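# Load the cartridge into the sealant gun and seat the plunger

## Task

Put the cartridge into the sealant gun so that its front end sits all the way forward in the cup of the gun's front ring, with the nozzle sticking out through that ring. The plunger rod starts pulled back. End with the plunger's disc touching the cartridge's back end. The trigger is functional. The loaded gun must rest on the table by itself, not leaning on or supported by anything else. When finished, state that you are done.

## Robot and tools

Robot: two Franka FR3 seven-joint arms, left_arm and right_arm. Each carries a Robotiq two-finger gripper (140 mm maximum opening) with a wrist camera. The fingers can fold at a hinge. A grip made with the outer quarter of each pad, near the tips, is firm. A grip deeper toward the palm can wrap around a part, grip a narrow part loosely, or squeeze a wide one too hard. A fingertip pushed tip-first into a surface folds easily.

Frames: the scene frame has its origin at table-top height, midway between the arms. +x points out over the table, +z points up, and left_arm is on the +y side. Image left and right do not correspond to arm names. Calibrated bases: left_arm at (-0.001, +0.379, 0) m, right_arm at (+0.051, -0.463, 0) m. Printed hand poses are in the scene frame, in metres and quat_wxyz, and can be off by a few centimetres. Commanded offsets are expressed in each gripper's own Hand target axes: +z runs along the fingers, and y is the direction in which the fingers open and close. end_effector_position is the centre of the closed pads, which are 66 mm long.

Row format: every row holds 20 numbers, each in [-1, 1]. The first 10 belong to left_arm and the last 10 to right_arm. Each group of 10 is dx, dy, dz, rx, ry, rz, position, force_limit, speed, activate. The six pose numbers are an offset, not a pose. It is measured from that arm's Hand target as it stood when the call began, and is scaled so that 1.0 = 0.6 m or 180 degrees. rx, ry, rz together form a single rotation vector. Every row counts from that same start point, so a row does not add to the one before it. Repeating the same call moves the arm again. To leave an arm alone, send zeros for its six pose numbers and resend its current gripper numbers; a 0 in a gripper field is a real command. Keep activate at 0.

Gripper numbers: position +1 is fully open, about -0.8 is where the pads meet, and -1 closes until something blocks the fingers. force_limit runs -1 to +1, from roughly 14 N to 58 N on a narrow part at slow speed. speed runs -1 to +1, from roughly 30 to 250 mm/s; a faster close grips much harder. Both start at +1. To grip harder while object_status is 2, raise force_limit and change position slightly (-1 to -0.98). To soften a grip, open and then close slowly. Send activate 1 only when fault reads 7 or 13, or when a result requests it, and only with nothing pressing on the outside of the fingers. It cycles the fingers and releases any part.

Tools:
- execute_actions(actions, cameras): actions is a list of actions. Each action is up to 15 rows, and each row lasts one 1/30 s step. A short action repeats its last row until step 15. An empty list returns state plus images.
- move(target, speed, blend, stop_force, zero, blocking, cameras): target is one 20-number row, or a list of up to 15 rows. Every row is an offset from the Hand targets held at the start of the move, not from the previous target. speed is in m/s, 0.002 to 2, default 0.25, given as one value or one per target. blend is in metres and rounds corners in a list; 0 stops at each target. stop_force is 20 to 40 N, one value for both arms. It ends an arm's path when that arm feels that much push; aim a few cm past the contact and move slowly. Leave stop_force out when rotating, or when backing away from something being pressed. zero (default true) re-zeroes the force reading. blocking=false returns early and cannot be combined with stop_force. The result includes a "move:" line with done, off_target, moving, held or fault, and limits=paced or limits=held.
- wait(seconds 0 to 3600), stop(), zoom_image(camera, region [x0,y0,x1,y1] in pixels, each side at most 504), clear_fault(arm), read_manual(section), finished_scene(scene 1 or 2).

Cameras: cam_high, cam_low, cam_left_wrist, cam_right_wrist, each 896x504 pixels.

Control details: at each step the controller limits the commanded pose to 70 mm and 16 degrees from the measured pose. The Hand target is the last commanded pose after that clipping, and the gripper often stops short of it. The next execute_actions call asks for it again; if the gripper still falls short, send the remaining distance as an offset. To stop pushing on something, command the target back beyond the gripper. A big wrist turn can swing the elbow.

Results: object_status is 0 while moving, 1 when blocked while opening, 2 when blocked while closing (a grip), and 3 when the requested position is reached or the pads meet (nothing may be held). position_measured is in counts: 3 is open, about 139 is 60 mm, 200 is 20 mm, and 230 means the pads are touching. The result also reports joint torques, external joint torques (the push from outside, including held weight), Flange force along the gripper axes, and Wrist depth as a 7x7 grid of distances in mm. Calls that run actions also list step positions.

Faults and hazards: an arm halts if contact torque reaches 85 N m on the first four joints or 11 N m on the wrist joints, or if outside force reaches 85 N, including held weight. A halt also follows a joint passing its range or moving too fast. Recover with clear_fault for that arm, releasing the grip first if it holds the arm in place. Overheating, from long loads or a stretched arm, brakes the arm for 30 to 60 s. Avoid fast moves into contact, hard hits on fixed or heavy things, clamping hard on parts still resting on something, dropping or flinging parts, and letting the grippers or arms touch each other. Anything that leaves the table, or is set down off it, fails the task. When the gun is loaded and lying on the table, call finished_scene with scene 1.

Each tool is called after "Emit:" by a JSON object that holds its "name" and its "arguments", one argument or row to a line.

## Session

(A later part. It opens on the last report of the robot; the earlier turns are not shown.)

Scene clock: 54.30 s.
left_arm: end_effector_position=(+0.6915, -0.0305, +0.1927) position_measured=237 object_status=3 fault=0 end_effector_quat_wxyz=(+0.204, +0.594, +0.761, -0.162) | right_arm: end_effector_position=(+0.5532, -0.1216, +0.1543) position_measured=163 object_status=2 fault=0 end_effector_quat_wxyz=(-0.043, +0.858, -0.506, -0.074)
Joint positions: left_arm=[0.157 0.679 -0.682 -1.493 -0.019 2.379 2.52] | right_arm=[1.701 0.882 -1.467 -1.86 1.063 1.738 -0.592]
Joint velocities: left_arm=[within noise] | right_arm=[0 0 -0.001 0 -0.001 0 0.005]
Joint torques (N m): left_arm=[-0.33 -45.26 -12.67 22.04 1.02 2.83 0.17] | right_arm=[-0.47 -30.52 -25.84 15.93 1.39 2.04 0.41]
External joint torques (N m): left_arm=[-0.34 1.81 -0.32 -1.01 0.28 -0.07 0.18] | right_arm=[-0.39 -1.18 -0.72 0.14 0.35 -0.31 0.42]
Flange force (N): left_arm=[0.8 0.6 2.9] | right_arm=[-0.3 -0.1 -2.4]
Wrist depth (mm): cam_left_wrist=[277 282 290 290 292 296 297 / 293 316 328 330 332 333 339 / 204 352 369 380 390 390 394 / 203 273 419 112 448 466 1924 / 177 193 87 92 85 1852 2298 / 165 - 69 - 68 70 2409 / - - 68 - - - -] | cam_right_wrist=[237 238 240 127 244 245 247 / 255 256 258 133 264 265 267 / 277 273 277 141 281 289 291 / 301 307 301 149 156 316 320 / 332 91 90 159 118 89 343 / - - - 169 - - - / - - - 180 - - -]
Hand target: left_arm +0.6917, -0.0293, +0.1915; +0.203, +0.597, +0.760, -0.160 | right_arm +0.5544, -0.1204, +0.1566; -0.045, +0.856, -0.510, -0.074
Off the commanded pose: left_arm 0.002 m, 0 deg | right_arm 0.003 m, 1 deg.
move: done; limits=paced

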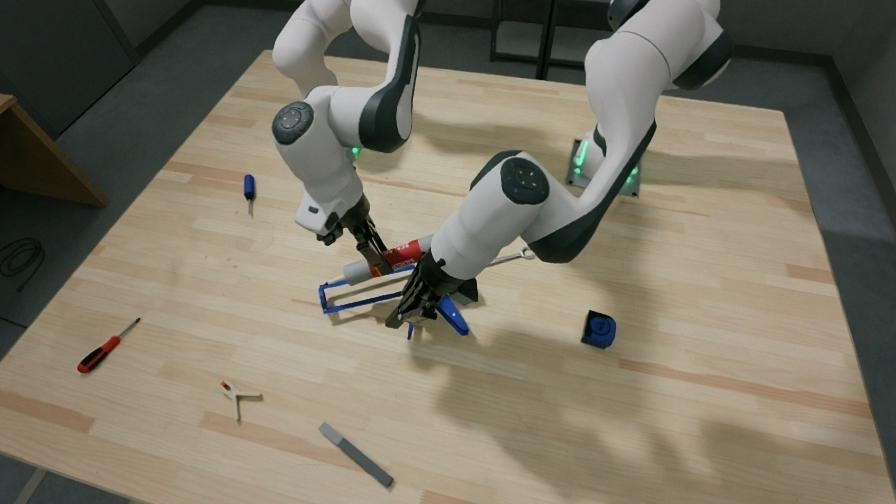

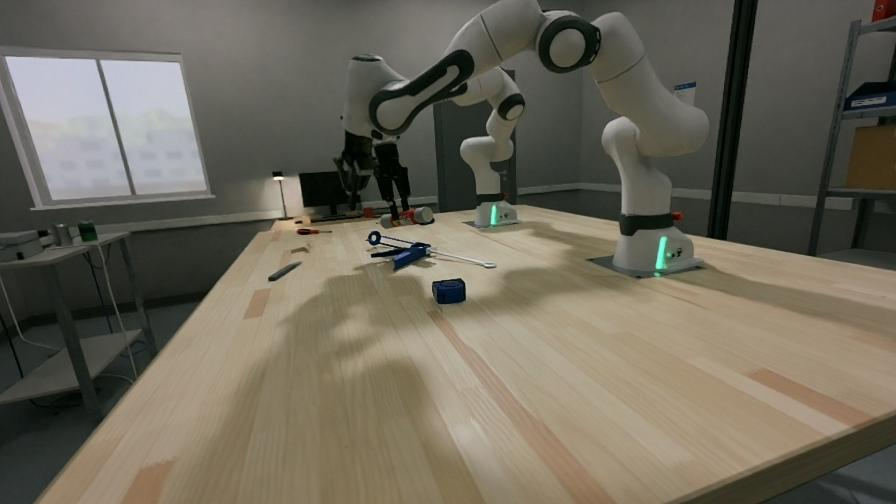

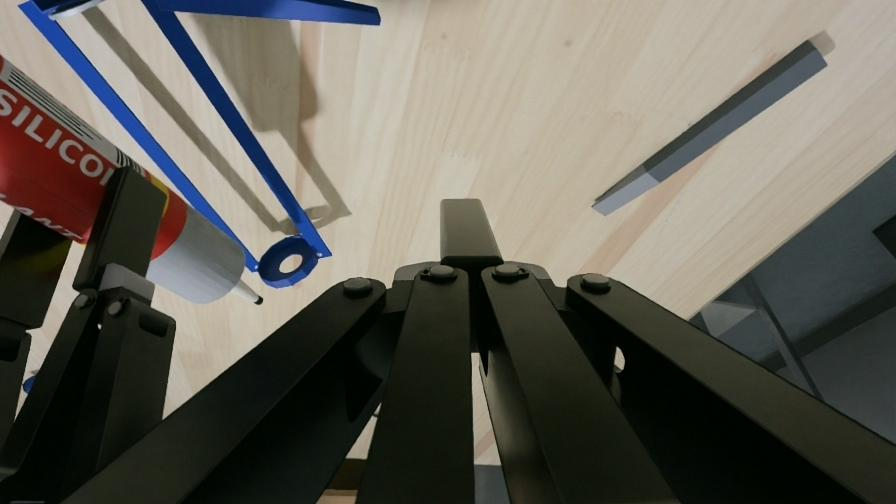

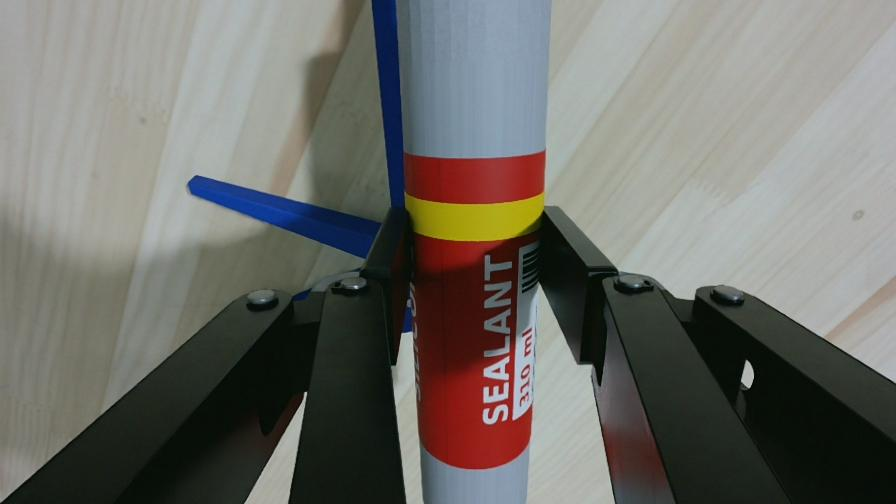

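I'll check the current state with the cameras before lowering the cartridge.

Emit:
{"name": "execute_actions", "arguments": {
  "actions": [],
  "cameras": ["all"]
}}

Scene clock: 55.13 s.
left_arm: end_effector_position=(+0.6915, -0.0305, +0.1927) position_measured=237 object_status=3 fault=0 end_effector_quat_wxyz=(+0.204, +0.594, +0.761, -0.162) | right_arm: end_effector_position=(+0.5532, -0.1216, +0.1543) position_measured=163 object_status=2 fault=0 end_effector_quat_wxyz=(-0.042, +0.858, -0.507, -0.074)
Joint positions: left_arm=[0.157 0.679 -0.682 -1.493 -0.019 2.379 2.521] | right_arm=[1.701 0.882 -1.467 -1.86 1.063 1.738 -0.59]
Joint velocities: within noise
Joint torques (N m): left_arm=[-0.33 -45.29 -12.65 22.04 1.03 2.81 0.16] | right_arm=[-0.51 -30.52 -25.85 15.91 1.39 2.05 0.42]
External joint torques (N m): left_arm=[-0.38 2.13 -0.23 -1.22 0.28 -0.12 0.17] | right_arm=[-0.39 -1.15 -0.67 0.09 0.35 -0.3 0.43]
Flange force (N): left_arm=[0.9 0.7 3.4] | right_arm=[-0.3 -0.1 -2.2]
Wrist depth (mm): cam_left_wrist=[275 284 288 290 294 296 298 / 299 319 327 330 336 334 342 / 204 351 367 379 385 393 398 / 202 263 419 112 449 471 1909 / 175 193 87 92 85 1825 2409 / 166 - 69 - 68 70 2001 / - - 68 - - - -] | cam_right_wrist=[237 239 240 127 245 246 247 / 256 257 260 134 260 265 266 / 276 273 277 140 282 288 290 / 302 304 301 149 156 315 318 / 330 90 90 158 118 89 343 / - - - 169 - - - / - - - 177 - - -]
Hand target: left_arm +0.6917, -0.0293, +0.1915; +0.203, +0.597, +0.760, -0.160 | right_arm +0.5544, -0.1204, +0.1566; -0.045, +0.856, -0.510, -0.074
Tool commands: left_gripper/position=-1.0 left_gripper/force_limit=+0.0 left_gripper/speed=+1.0 left_gripper/activate=+0.0 right_gripper/position=-1.0 right_gripper/force_limit=+1.0 right_gripper/speed=-1.0 right_gripper/activate=+0.0
Off the commanded pose: left_arm 0.002 m, 0 deg | right_arm 0.003 m, 1 deg.

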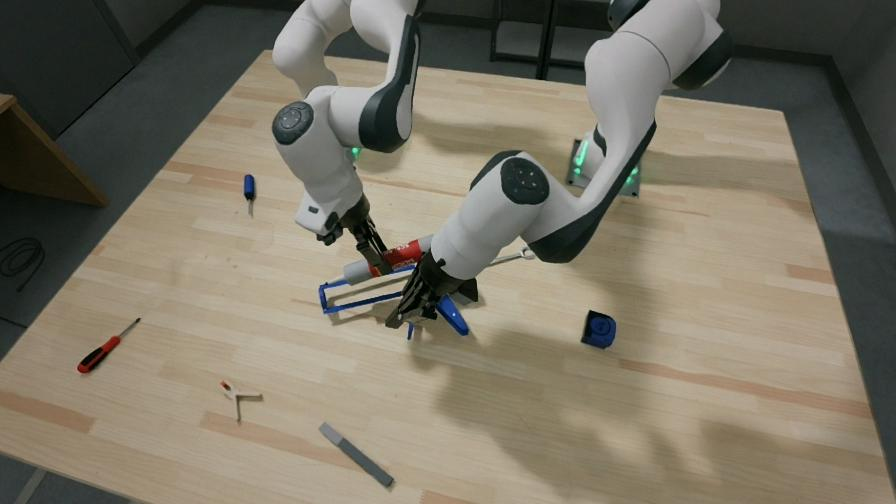

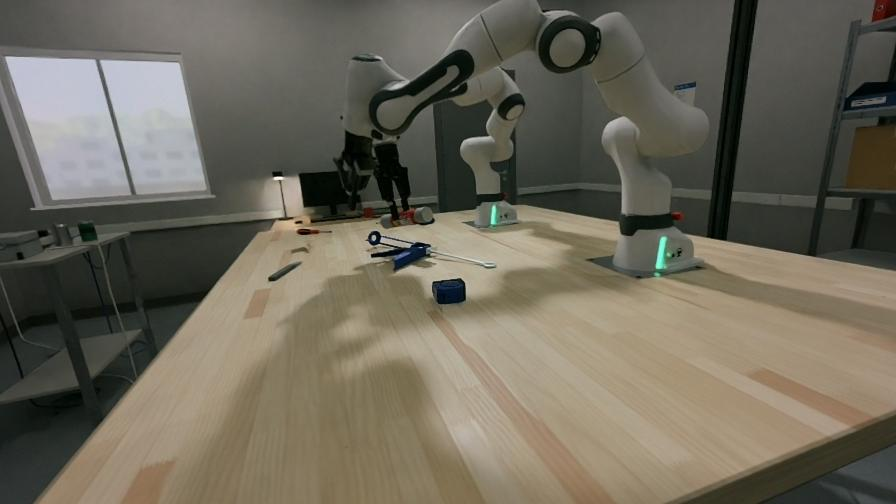

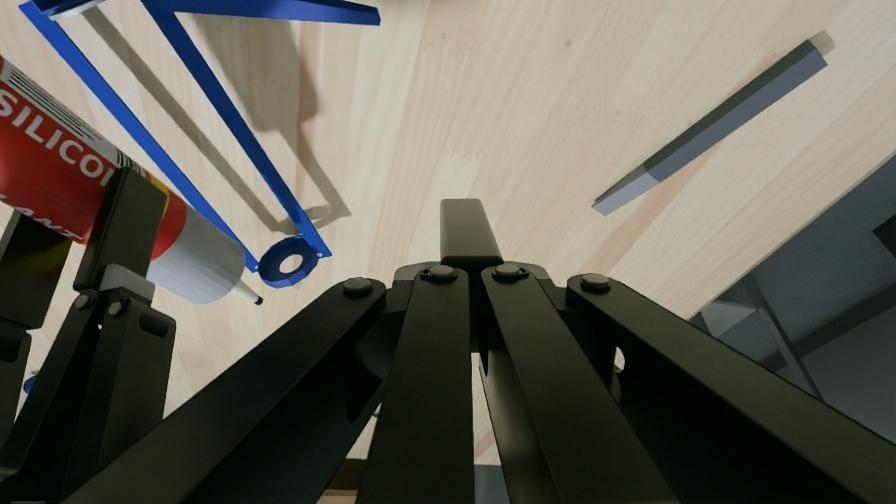

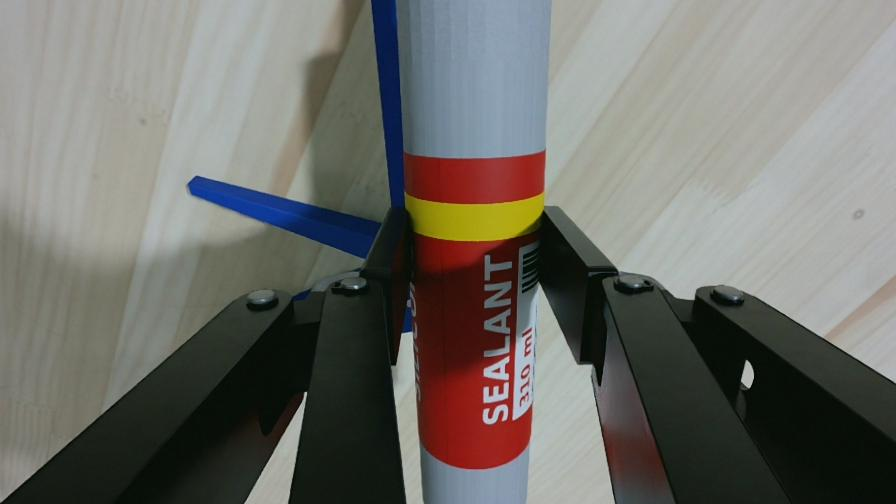

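Emit:
{"name": "move", "arguments": {
  "target": [0,0,0,0,0,0,-1,0,1,0, 0.01300,0,0.0740,0,0,0,-1,1,-1,0],
  "speed": 0.1,
  "cameras": ["cam_low","cam_left_wrist","cam_right_wrist"]
}}

Scene clock: 57.50 s.
left_arm: end_effector_position=(+0.6915, -0.0305, +0.1927) position_measured=237 object_status=3 fault=0 end_effector_quat_wxyz=(+0.204, +0.594, +0.761, -0.162) | right_arm: end_effector_position=(+0.5518, -0.1212, +0.1097) position_measured=163 object_status=2 fault=0 end_effector_quat_wxyz=(-0.040, +0.854, -0.513, -0.076)
Joint positions: left_arm=[0.157 0.679 -0.682 -1.493 -0.019 2.379 2.522] | right_arm=[1.676 0.92 -1.395 -1.892 1.118 1.798 -0.607]
Joint velocities: left_arm=[within noise] | right_arm=[0 0.001 0.001 0.001 0.001 0.004 -0.005]
Joint torques (N m): left_arm=[-0.55 -45.51 -12.22 21.96 0.75 2.83 0.16] | right_arm=[-0.45 -32.24 -25.75 14.35 1.55 2.51 -0.21]
External joint torques (N m): left_arm=[-0.87 1.73 -0.02 -1.28 0 -0.11 0.18] | right_arm=[-0.63 -1.54 -0.28 -0.7 0.55 0.2 -0.21]
Flange force (N): left_arm=[0.6 -0.2 3.3] | right_arm=[1.4 3.0 -0.1]
Wrist depth (mm): cam_left_wrist=[234 283 289 290 293 295 299 / 218 307 326 330 335 333 341 / 241 247 367 382 387 393 396 / 224 216 419 112 445 471 2018 / 193 192 87 92 85 1838 2177 / 173 - 69 - 68 70 2216 / - - 68 - - - -] | cam_right_wrist=[196 197 197 128 203 206 208 / 211 213 214 135 220 223 224 / 229 231 234 141 234 241 243 / 248 251 245 149 154 265 267 / 273 91 90 158 117 89 289 / - - - 169 - - - / - - - 175 - - -]
Hand target: left_arm +0.6917, -0.0293, +0.1915; +0.203, +0.597, +0.760, -0.160 | right_arm +0.5544, -0.1204, +0.1115; -0.045, +0.856, -0.510, -0.074
Off the commanded pose: left_arm 0.002 m, 0 deg | right_arm 0.003 m, 1 deg.
move: done

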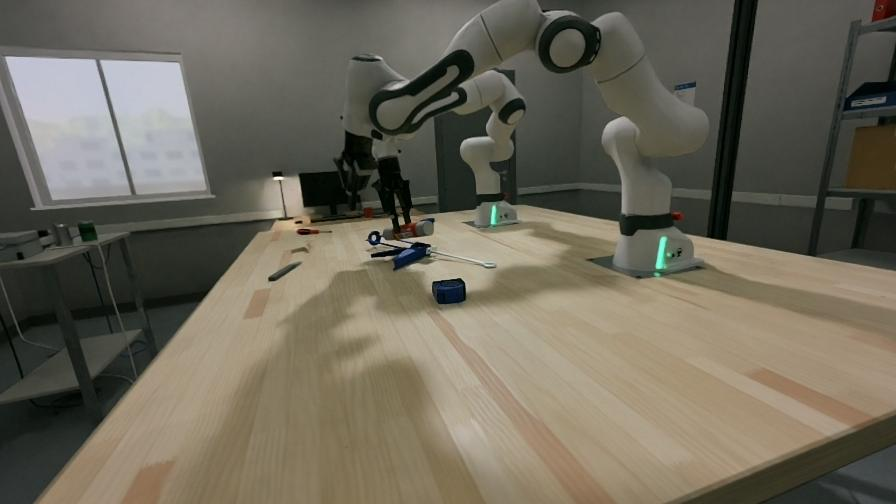

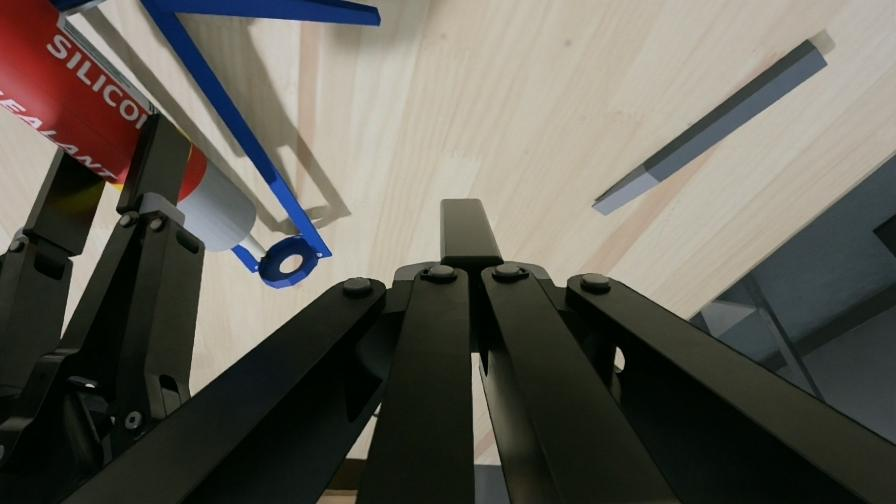

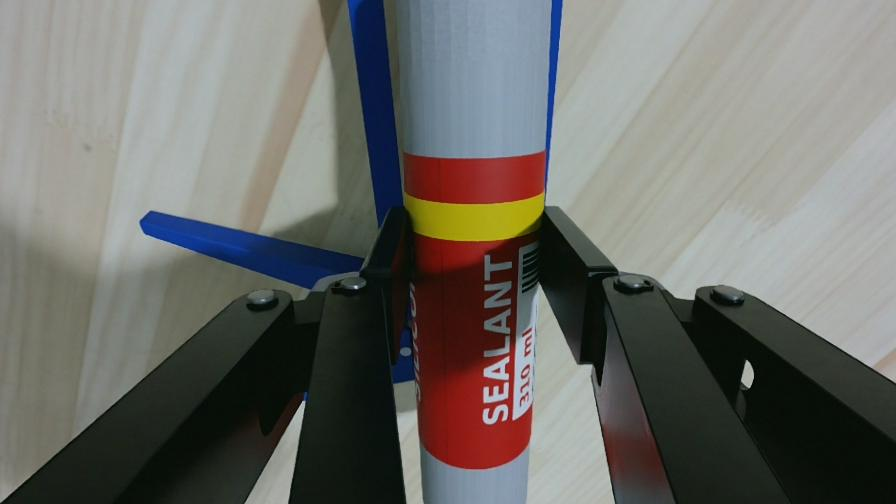

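Emit:
{"name": "zoom_image", "arguments": {
  "camera": "cam_right_wrist",
  "region": [320, 0, 640, 180]
}}

Emit:
{"name": "zoom_image", "arguments": {
  "camera": "cam_left_wrist",
  "region": [150, 150, 380, 330]
}}

Emit:
{"name": "zoom_image", "arguments": {
  "camera": "cam_low",
  "region": [340, 180, 500, 290]
}}

Scaled by 1.575 from the camera's image (finer frame: 1280x720).

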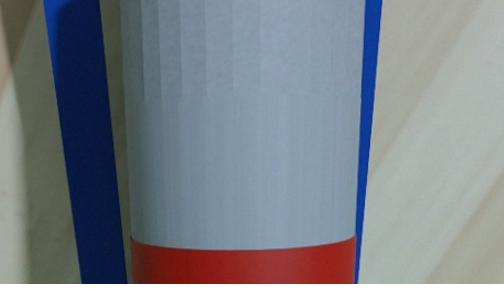

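Scaled by 2.191 from the camera's image (finer frame: 1280x720).

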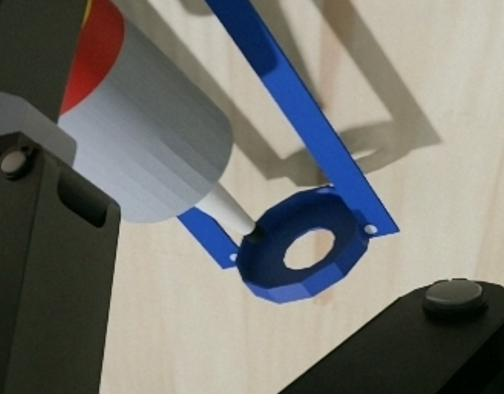

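Scaled by 3.150 from the camera's image (finer frame: 1280x720).

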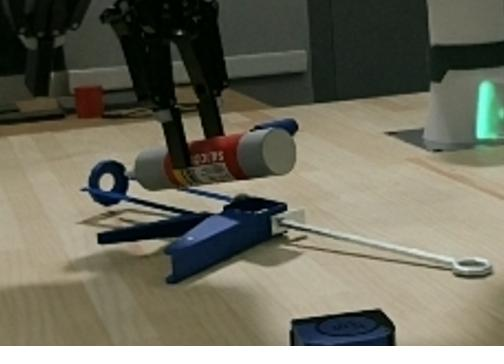

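Emit:
{"name": "zoom_image", "arguments": {
  "camera": "cam_right_wrist",
  "region": [500, 0, 600, 180]
}}

Emit:
{"name": "zoom_image", "arguments": {
  "camera": "cam_right_wrist",
  "region": [330, 0, 430, 180]
}}

Scaled by 2.800 from the camera's image (finer frame: 1280x720).

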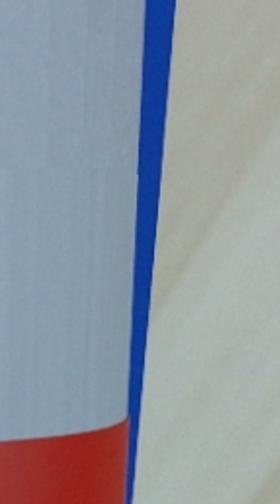

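Scaled by 2.800 from the camera's image (finer frame: 1280x720).

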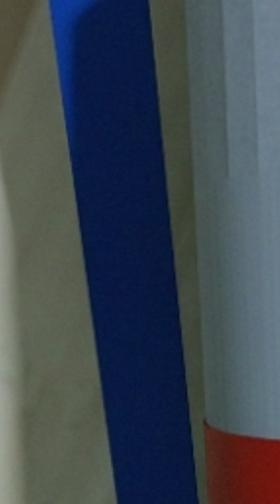

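Emit:
{"name": "move", "arguments": {
  "target": [0,0,0,0,0,0,-1,0,1,0, 0.00475,-0.00583,0.0271,0,0,-0.00556,-1,1,-1,0],
  "speed": 0.06,
  "cameras": ["cam_low","cam_left_wrist","cam_right_wrist"]
}}

Emit:
{"name": "zoom_image", "arguments": {
  "camera": "cam_left_wrist",
  "region": [190, 190, 340, 310]
}}

Emit:
{"name": "zoom_image", "arguments": {
  "camera": "cam_right_wrist",
  "region": [320, 0, 620, 180]
}}

Emit:
{"name": "zoom_image", "arguments": {
  "camera": "cam_low",
  "region": [350, 200, 450, 270]
}}

Scene clock: 62.47 s.
left_arm: end_effector_position=(+0.6915, -0.0305, +0.1927) position_measured=237 object_status=3 fault=0 end_effector_quat_wxyz=(+0.204, +0.594, +0.761, -0.162) | right_arm: end_effector_position=(+0.5546, -0.1202, +0.0935) position_measured=163 object_status=2 fault=0 end_effector_quat_wxyz=(-0.041, +0.858, -0.506, -0.076)
Joint positions: left_arm=[0.157 0.679 -0.682 -1.493 -0.019 2.379 2.522] | right_arm=[1.652 0.931 -1.359 -1.889 1.135 1.821 -0.632]
Joint velocities: left_arm=[within noise] | right_arm=[0 -0.001 0 0.002 0 0.002 -0.006]
Joint torques (N m): left_arm=[-0.52 -45.56 -12.19 21.97 0.75 2.84 0.16] | right_arm=[-0.61 -32.24 -25.25 14.3 1.42 2.75 -0.14]
External joint torques (N m): left_arm=[-0.6 1.57 0.12 -1.14 0 -0.08 0.18] | right_arm=[-0.49 -0.52 0.49 -0.44 0.44 0.41 -0.13]
Flange force (N): left_arm=[0.8 -0.2 2.8] | right_arm=[1.2 0.4 1.9]
Wrist depth (mm): cam_left_wrist=[213 279 287 291 292 295 296 / 228 289 328 331 335 332 342 / 257 244 368 382 390 392 397 / 224 211 416 112 446 471 1924 / 195 196 87 92 85 1852 2433 / 174 - 69 - 68 70 - / - - 68 - - - -] | cam_right_wrist=[184 184 183 129 184 190 192 / 196 198 201 136 201 206 207 / 212 215 216 143 214 225 225 / 232 212 228 149 156 244 247 / 255 91 90 157 118 89 267 / - - - 167 - - - / - - - 178 - - -]
Hand target: left_arm +0.6917, -0.0293, +0.1915; +0.203, +0.597, +0.760, -0.160 | right_arm +0.5575, -0.1188, +0.0950; -0.045, +0.860, -0.503, -0.074
Off the commanded pose: left_arm 0.002 m, 0 deg | right_arm 0.004 m, 1 deg.
move: off_target (right_arm)

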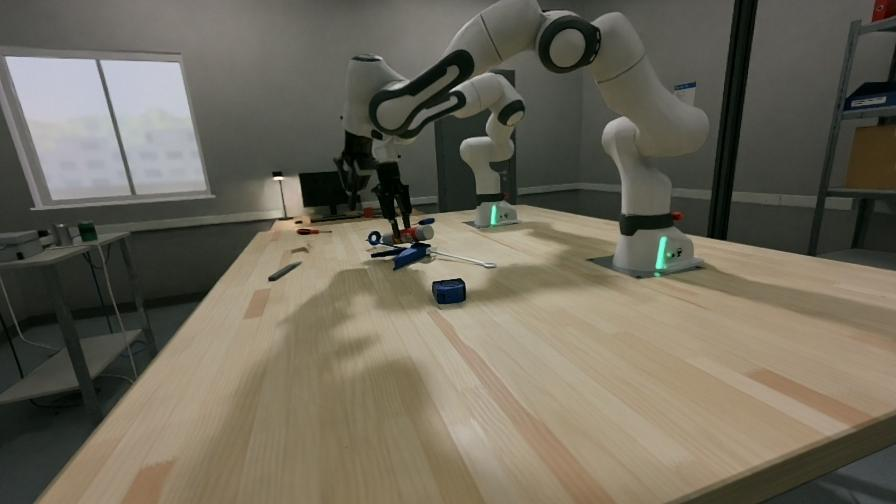

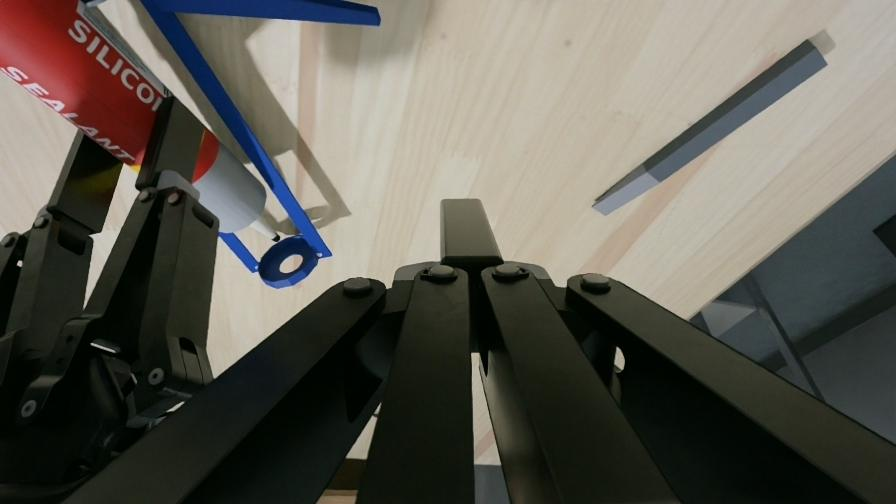

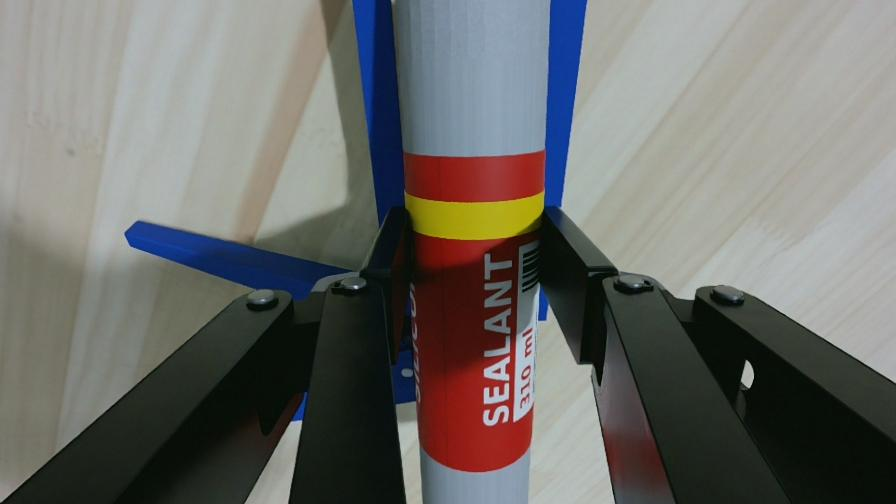

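Scaled by 3.360 from the camera's image (finer frame: 1280x720).

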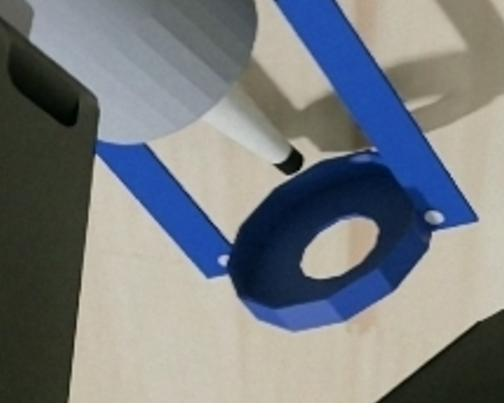

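Scaled by 1.680 from the camera's image (finer frame: 1280x720).

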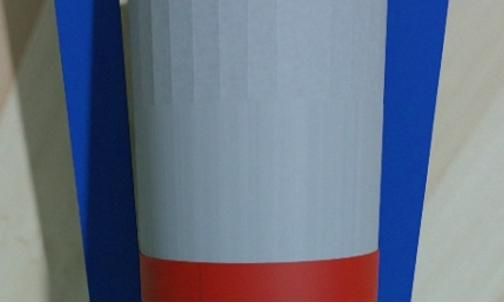

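Scaled by 5.040 from the camera's image (finer frame: 1280x720).

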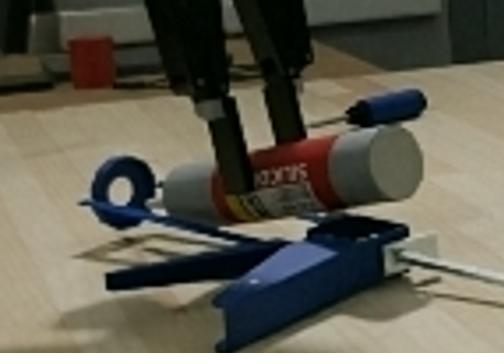

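Emit:
{"name": "zoom_image", "arguments": {
  "camera": "cam_low",
  "region": [360, 222, 400, 250]
}}

Emit:
{"name": "zoom_image", "arguments": {
  "camera": "cam_left_wrist",
  "region": [230, 200, 330, 290]
}}

Scaled by 12.600 from the camera's image (finer frame: 1280x720).

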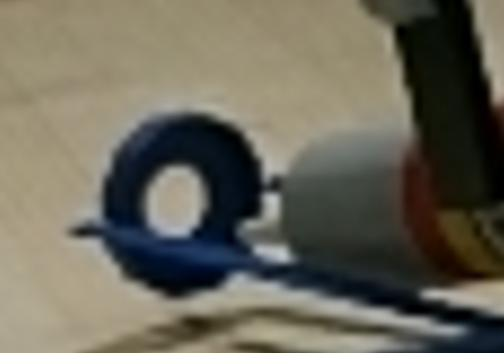

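Scaled by 5.040 from the camera's image (finer frame: 1280x720).

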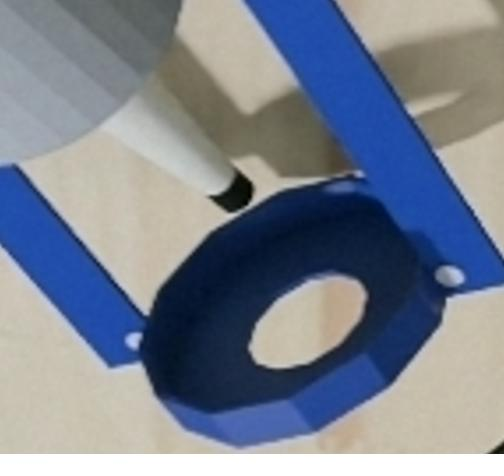

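Emit:
{"name": "move", "arguments": {
  "target": [0,0,0,0,0,0,-1,0,1,0, -0.0027,-0.0010,-0.01558,0,0,-0.0022,-1,1,-1,0],
  "speed": 0.06,
  "cameras": ["cam_low","cam_left_wrist","cam_right_wrist"]
}}

Emit:
{"name": "zoom_image", "arguments": {
  "camera": "cam_left_wrist",
  "region": [230, 200, 330, 290]
}}

Emit:
{"name": "zoom_image", "arguments": {
  "camera": "cam_right_wrist",
  "region": [320, 0, 620, 180]
}}

Emit:
{"name": "zoom_image", "arguments": {
  "camera": "cam_low",
  "region": [360, 222, 400, 250]
}}

Scene clock: 70.03 s.
left_arm: end_effector_position=(+0.6915, -0.0305, +0.1927) position_measured=237 object_status=3 fault=0 end_effector_quat_wxyz=(+0.204, +0.594, +0.761, -0.162) | right_arm: end_effector_position=(+0.5581, -0.1202, +0.1016) position_measured=163 object_status=2 fault=0 end_effector_quat_wxyz=(-0.044, +0.860, -0.504, -0.073)
Joint positions: left_arm=[0.157 0.679 -0.682 -1.493 -0.019 2.379 2.522] | right_arm=[1.653 0.924 -1.37 -1.883 1.128 1.818 -0.634]
Joint velocities: left_arm=[within noise] | right_arm=[0 0 -0.001 -0.001 -0.004 -0.002 0.002]
Joint torques (N m): left_arm=[-0.58 -45.57 -12.21 21.97 0.75 2.83 0.15] | right_arm=[0.27 -33.74 -26.28 14.89 1.03 2.02 -0.12]
External joint torques (N m): left_arm=[-0.85 1.39 -0.08 -1.07 0 -0.07 0.17] | right_arm=[0.29 -2.27 -0.7 -0.09 0.03 -0.33 -0.12]
Flange force (N): left_arm=[0.4 -0.3 2.8] | right_arm=[-0.8 4.7 -3.8]
Wrist depth (mm): cam_left_wrist=[214 278 288 291 293 297 297 / 223 302 326 333 332 334 341 / 255 246 368 383 387 391 395 / 228 210 416 112 446 468 1939 / 192 196 87 92 85 1852 2256 / 174 - 69 - 68 70 - / - - 68 - - - -] | cam_right_wrist=[190 192 193 127 190 197 198 / 206 207 208 133 208 213 213 / 224 225 226 142 226 231 232 / 243 236 237 149 156 253 255 / 267 91 90 158 117 89 275 / - - - 169 - - - / - - - 181 - - -]
Hand target: left_arm +0.6917, -0.0293, +0.1915; +0.203, +0.597, +0.760, -0.160 | right_arm +0.5580, -0.1185, +0.1045; -0.046, +0.862, -0.500, -0.074
Off the commanded pose: left_arm 0.002 m, 0 deg | right_arm 0.003 m, 1 deg.
move: done

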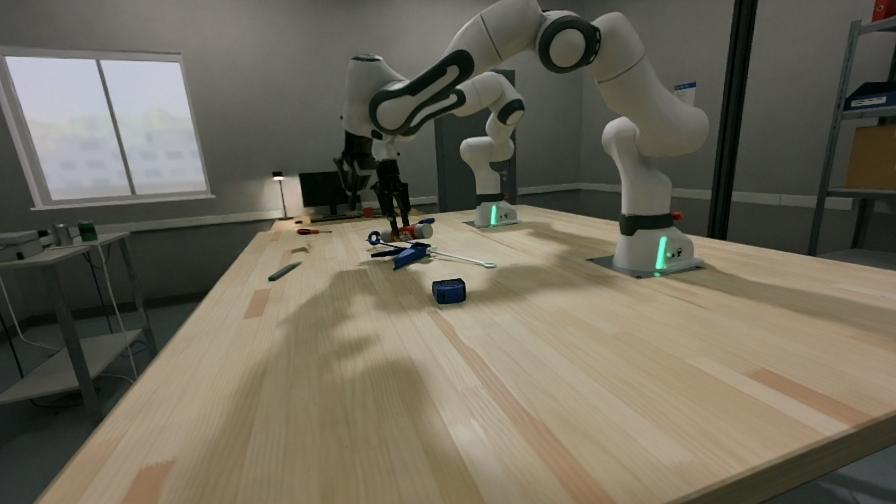

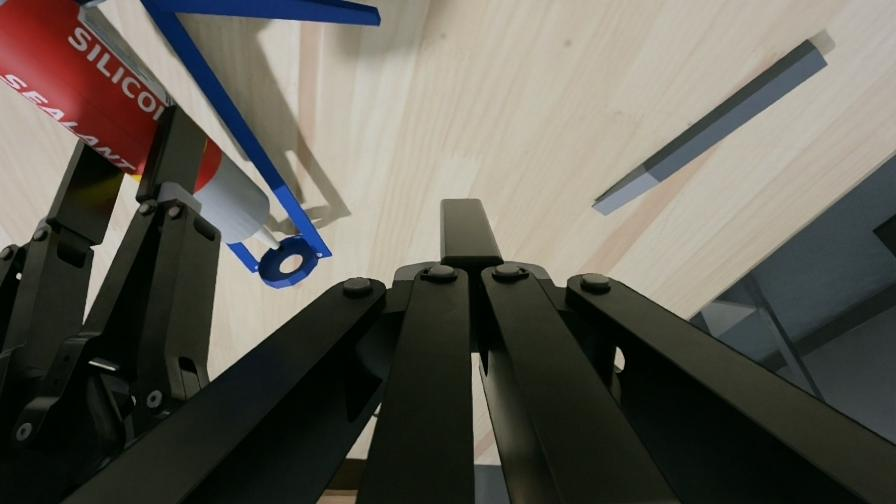

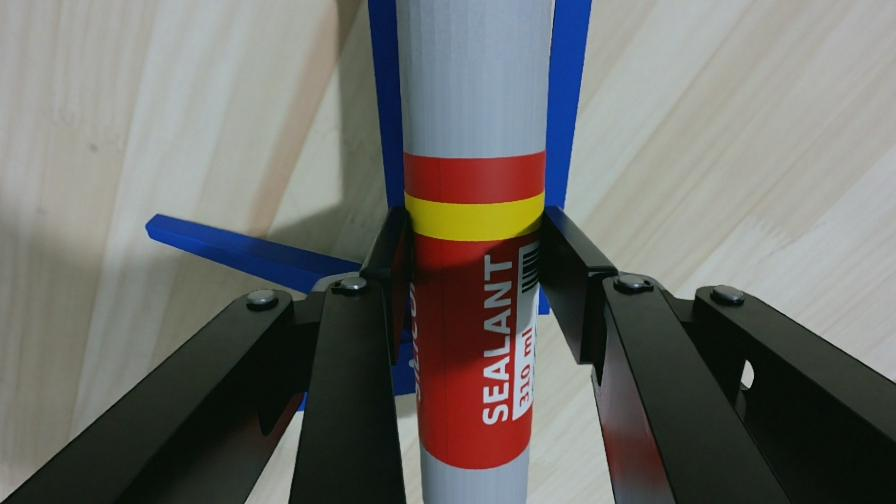

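Scaled by 5.040 from the camera's image (finer frame: 1280x720).

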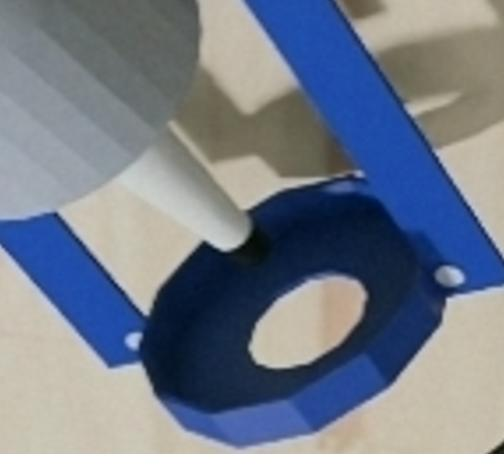

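Scaled by 1.680 from the camera's image (finer frame: 1280x720).

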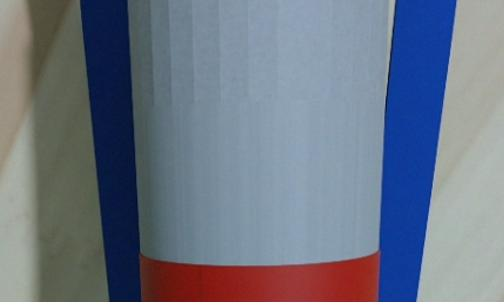

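Scaled by 12.600 from the camera's image (finer frame: 1280x720).

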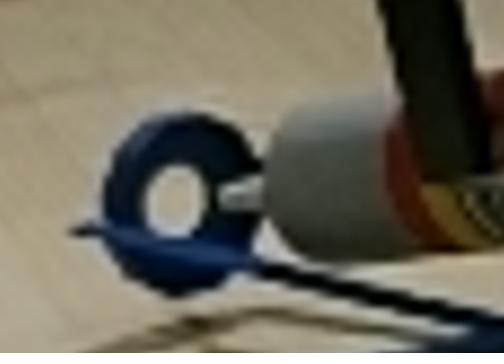

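Emit:
{"name": "zoom_image", "arguments": {
  "camera": "cam_right_wrist",
  "region": [350, 0, 450, 200]
}}

Emit:
{"name": "zoom_image", "arguments": {
  "camera": "cam_right_wrist",
  "region": [510, 0, 610, 200]
}}

Scaled by 2.520 from the camera's image (finer frame: 1280x720).

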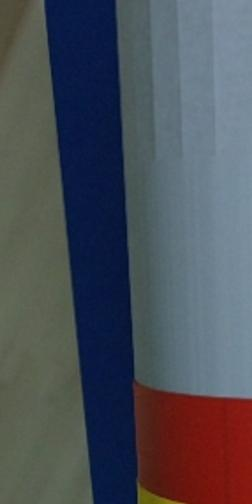

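Scaled by 2.520 from the camera's image (finer frame: 1280x720).

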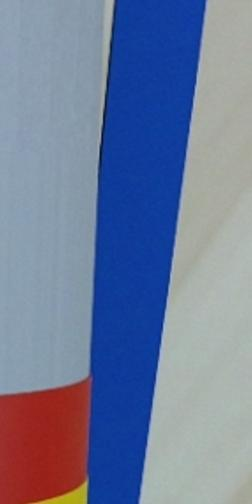

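Emit:
{"name": "move", "arguments": {
  "target": [0,0,0,0,0,0,-1,0,1,0, 0.010,0.0052,0,0,0,0,-1,1,-1,0],
  "speed": 0.05,
  "cameras": ["cam_low","cam_left_wrist","cam_right_wrist"]
}}

Emit:
{"name": "zoom_image", "arguments": {
  "camera": "cam_left_wrist",
  "region": [230, 200, 330, 290]
}}

Emit:
{"name": "zoom_image", "arguments": {
  "camera": "cam_right_wrist",
  "region": [350, 0, 450, 200]
}}

Emit:
{"name": "zoom_image", "arguments": {
  "camera": "cam_right_wrist",
  "region": [510, 0, 610, 200]
}}

Emit:
{"name": "zoom_image", "arguments": {
  "camera": "cam_low",
  "region": [360, 222, 400, 250]
}}

Scene clock: 75.17 s.
left_arm: end_effector_position=(+0.6915, -0.0305, +0.1927) position_measured=237 object_status=3 fault=0 end_effector_quat_wxyz=(+0.204, +0.594, +0.761, -0.162) | right_arm: end_effector_position=(+0.5571, -0.1245, +0.1010) position_measured=163 object_status=2 fault=0 end_effector_quat_wxyz=(-0.044, +0.860, -0.503, -0.074)
Joint positions: left_arm=[0.157 0.679 -0.682 -1.493 -0.019 2.379 2.522] | right_arm=[1.654 0.921 -1.372 -1.892 1.126 1.818 -0.643]
Joint velocities: left_arm=[within noise] | right_arm=[-0.002 0 0.001 0 -0.001 -0.001 -0.006]
Joint torques (N m): left_arm=[-0.6 -45.52 -12.17 21.96 0.76 2.83 0.13] | right_arm=[0.05 -33.33 -26.65 13.91 1.04 2.3 -0.22]
External joint torques (N m): left_arm=[-0.61 1.6 0.19 -1.12 0.01 -0.08 0.15] | right_arm=[-0.11 -2.27 -1.32 -1.07 0.06 -0.02 -0.22]
Flange force (N): left_arm=[0.6 0.0 3.0] | right_arm=[0.0 8.8 -3.6]
Wrist depth (mm): cam_left_wrist=[217 282 288 290 293 295 297 / 222 306 327 329 333 336 341 / 259 258 366 383 386 391 398 / 232 215 418 112 446 466 2018 / 199 199 87 92 85 1798 2386 / 178 - 69 - 68 70 - / - - 68 - - - -] | cam_right_wrist=[190 191 192 126 190 196 197 / 204 206 207 135 207 211 213 / 222 223 225 142 225 231 232 / 242 236 238 149 156 252 254 / 267 91 90 158 118 89 276 / - - - 169 - - - / - - - 177 - - -]
Hand target: left_arm +0.6917, -0.0293, +0.1915; +0.203, +0.597, +0.760, -0.160 | right_arm +0.5582, -0.1252, +0.1035; -0.046, +0.862, -0.500, -0.074
Off the commanded pose: left_arm 0.002 m, 0 deg | right_arm 0.003 m, 1 deg.
move: done

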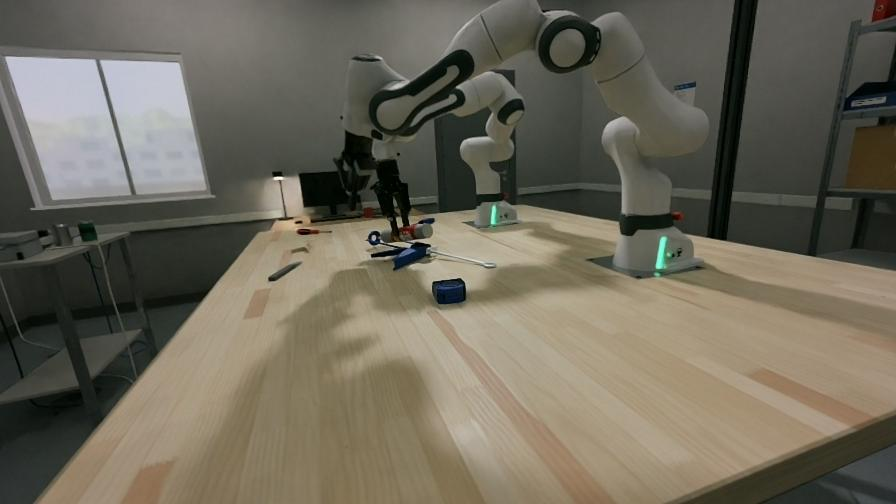

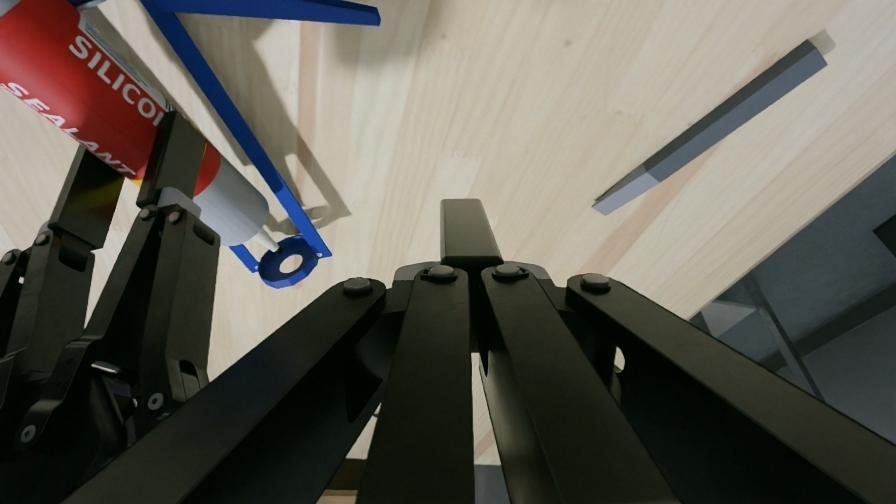

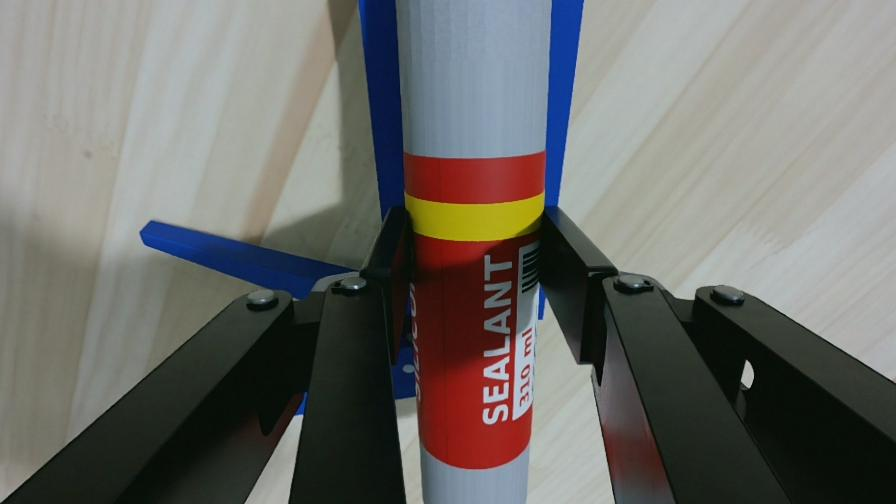

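Scaled by 5.040 from the camera's image (finer frame: 1280x720).

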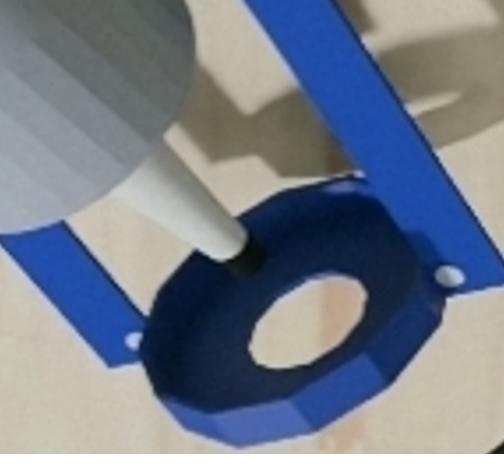

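Scaled by 2.520 from the camera's image (finer frame: 1280x720).

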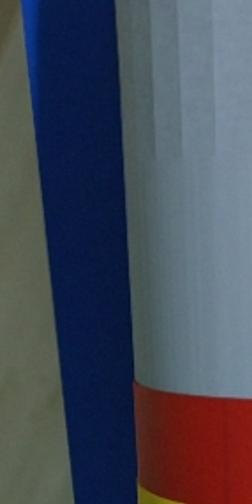

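Scaled by 2.520 from the camera's image (finer frame: 1280x720).

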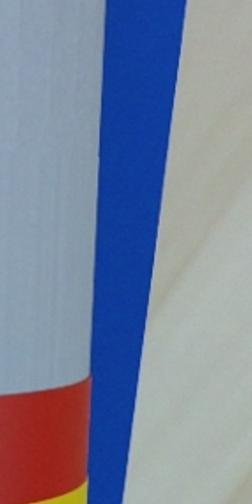

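Scaled by 12.600 from the camera's image (finer frame: 1280x720).

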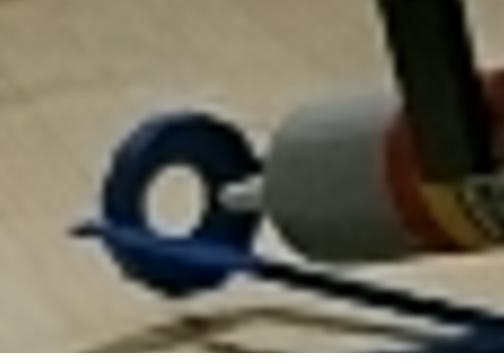

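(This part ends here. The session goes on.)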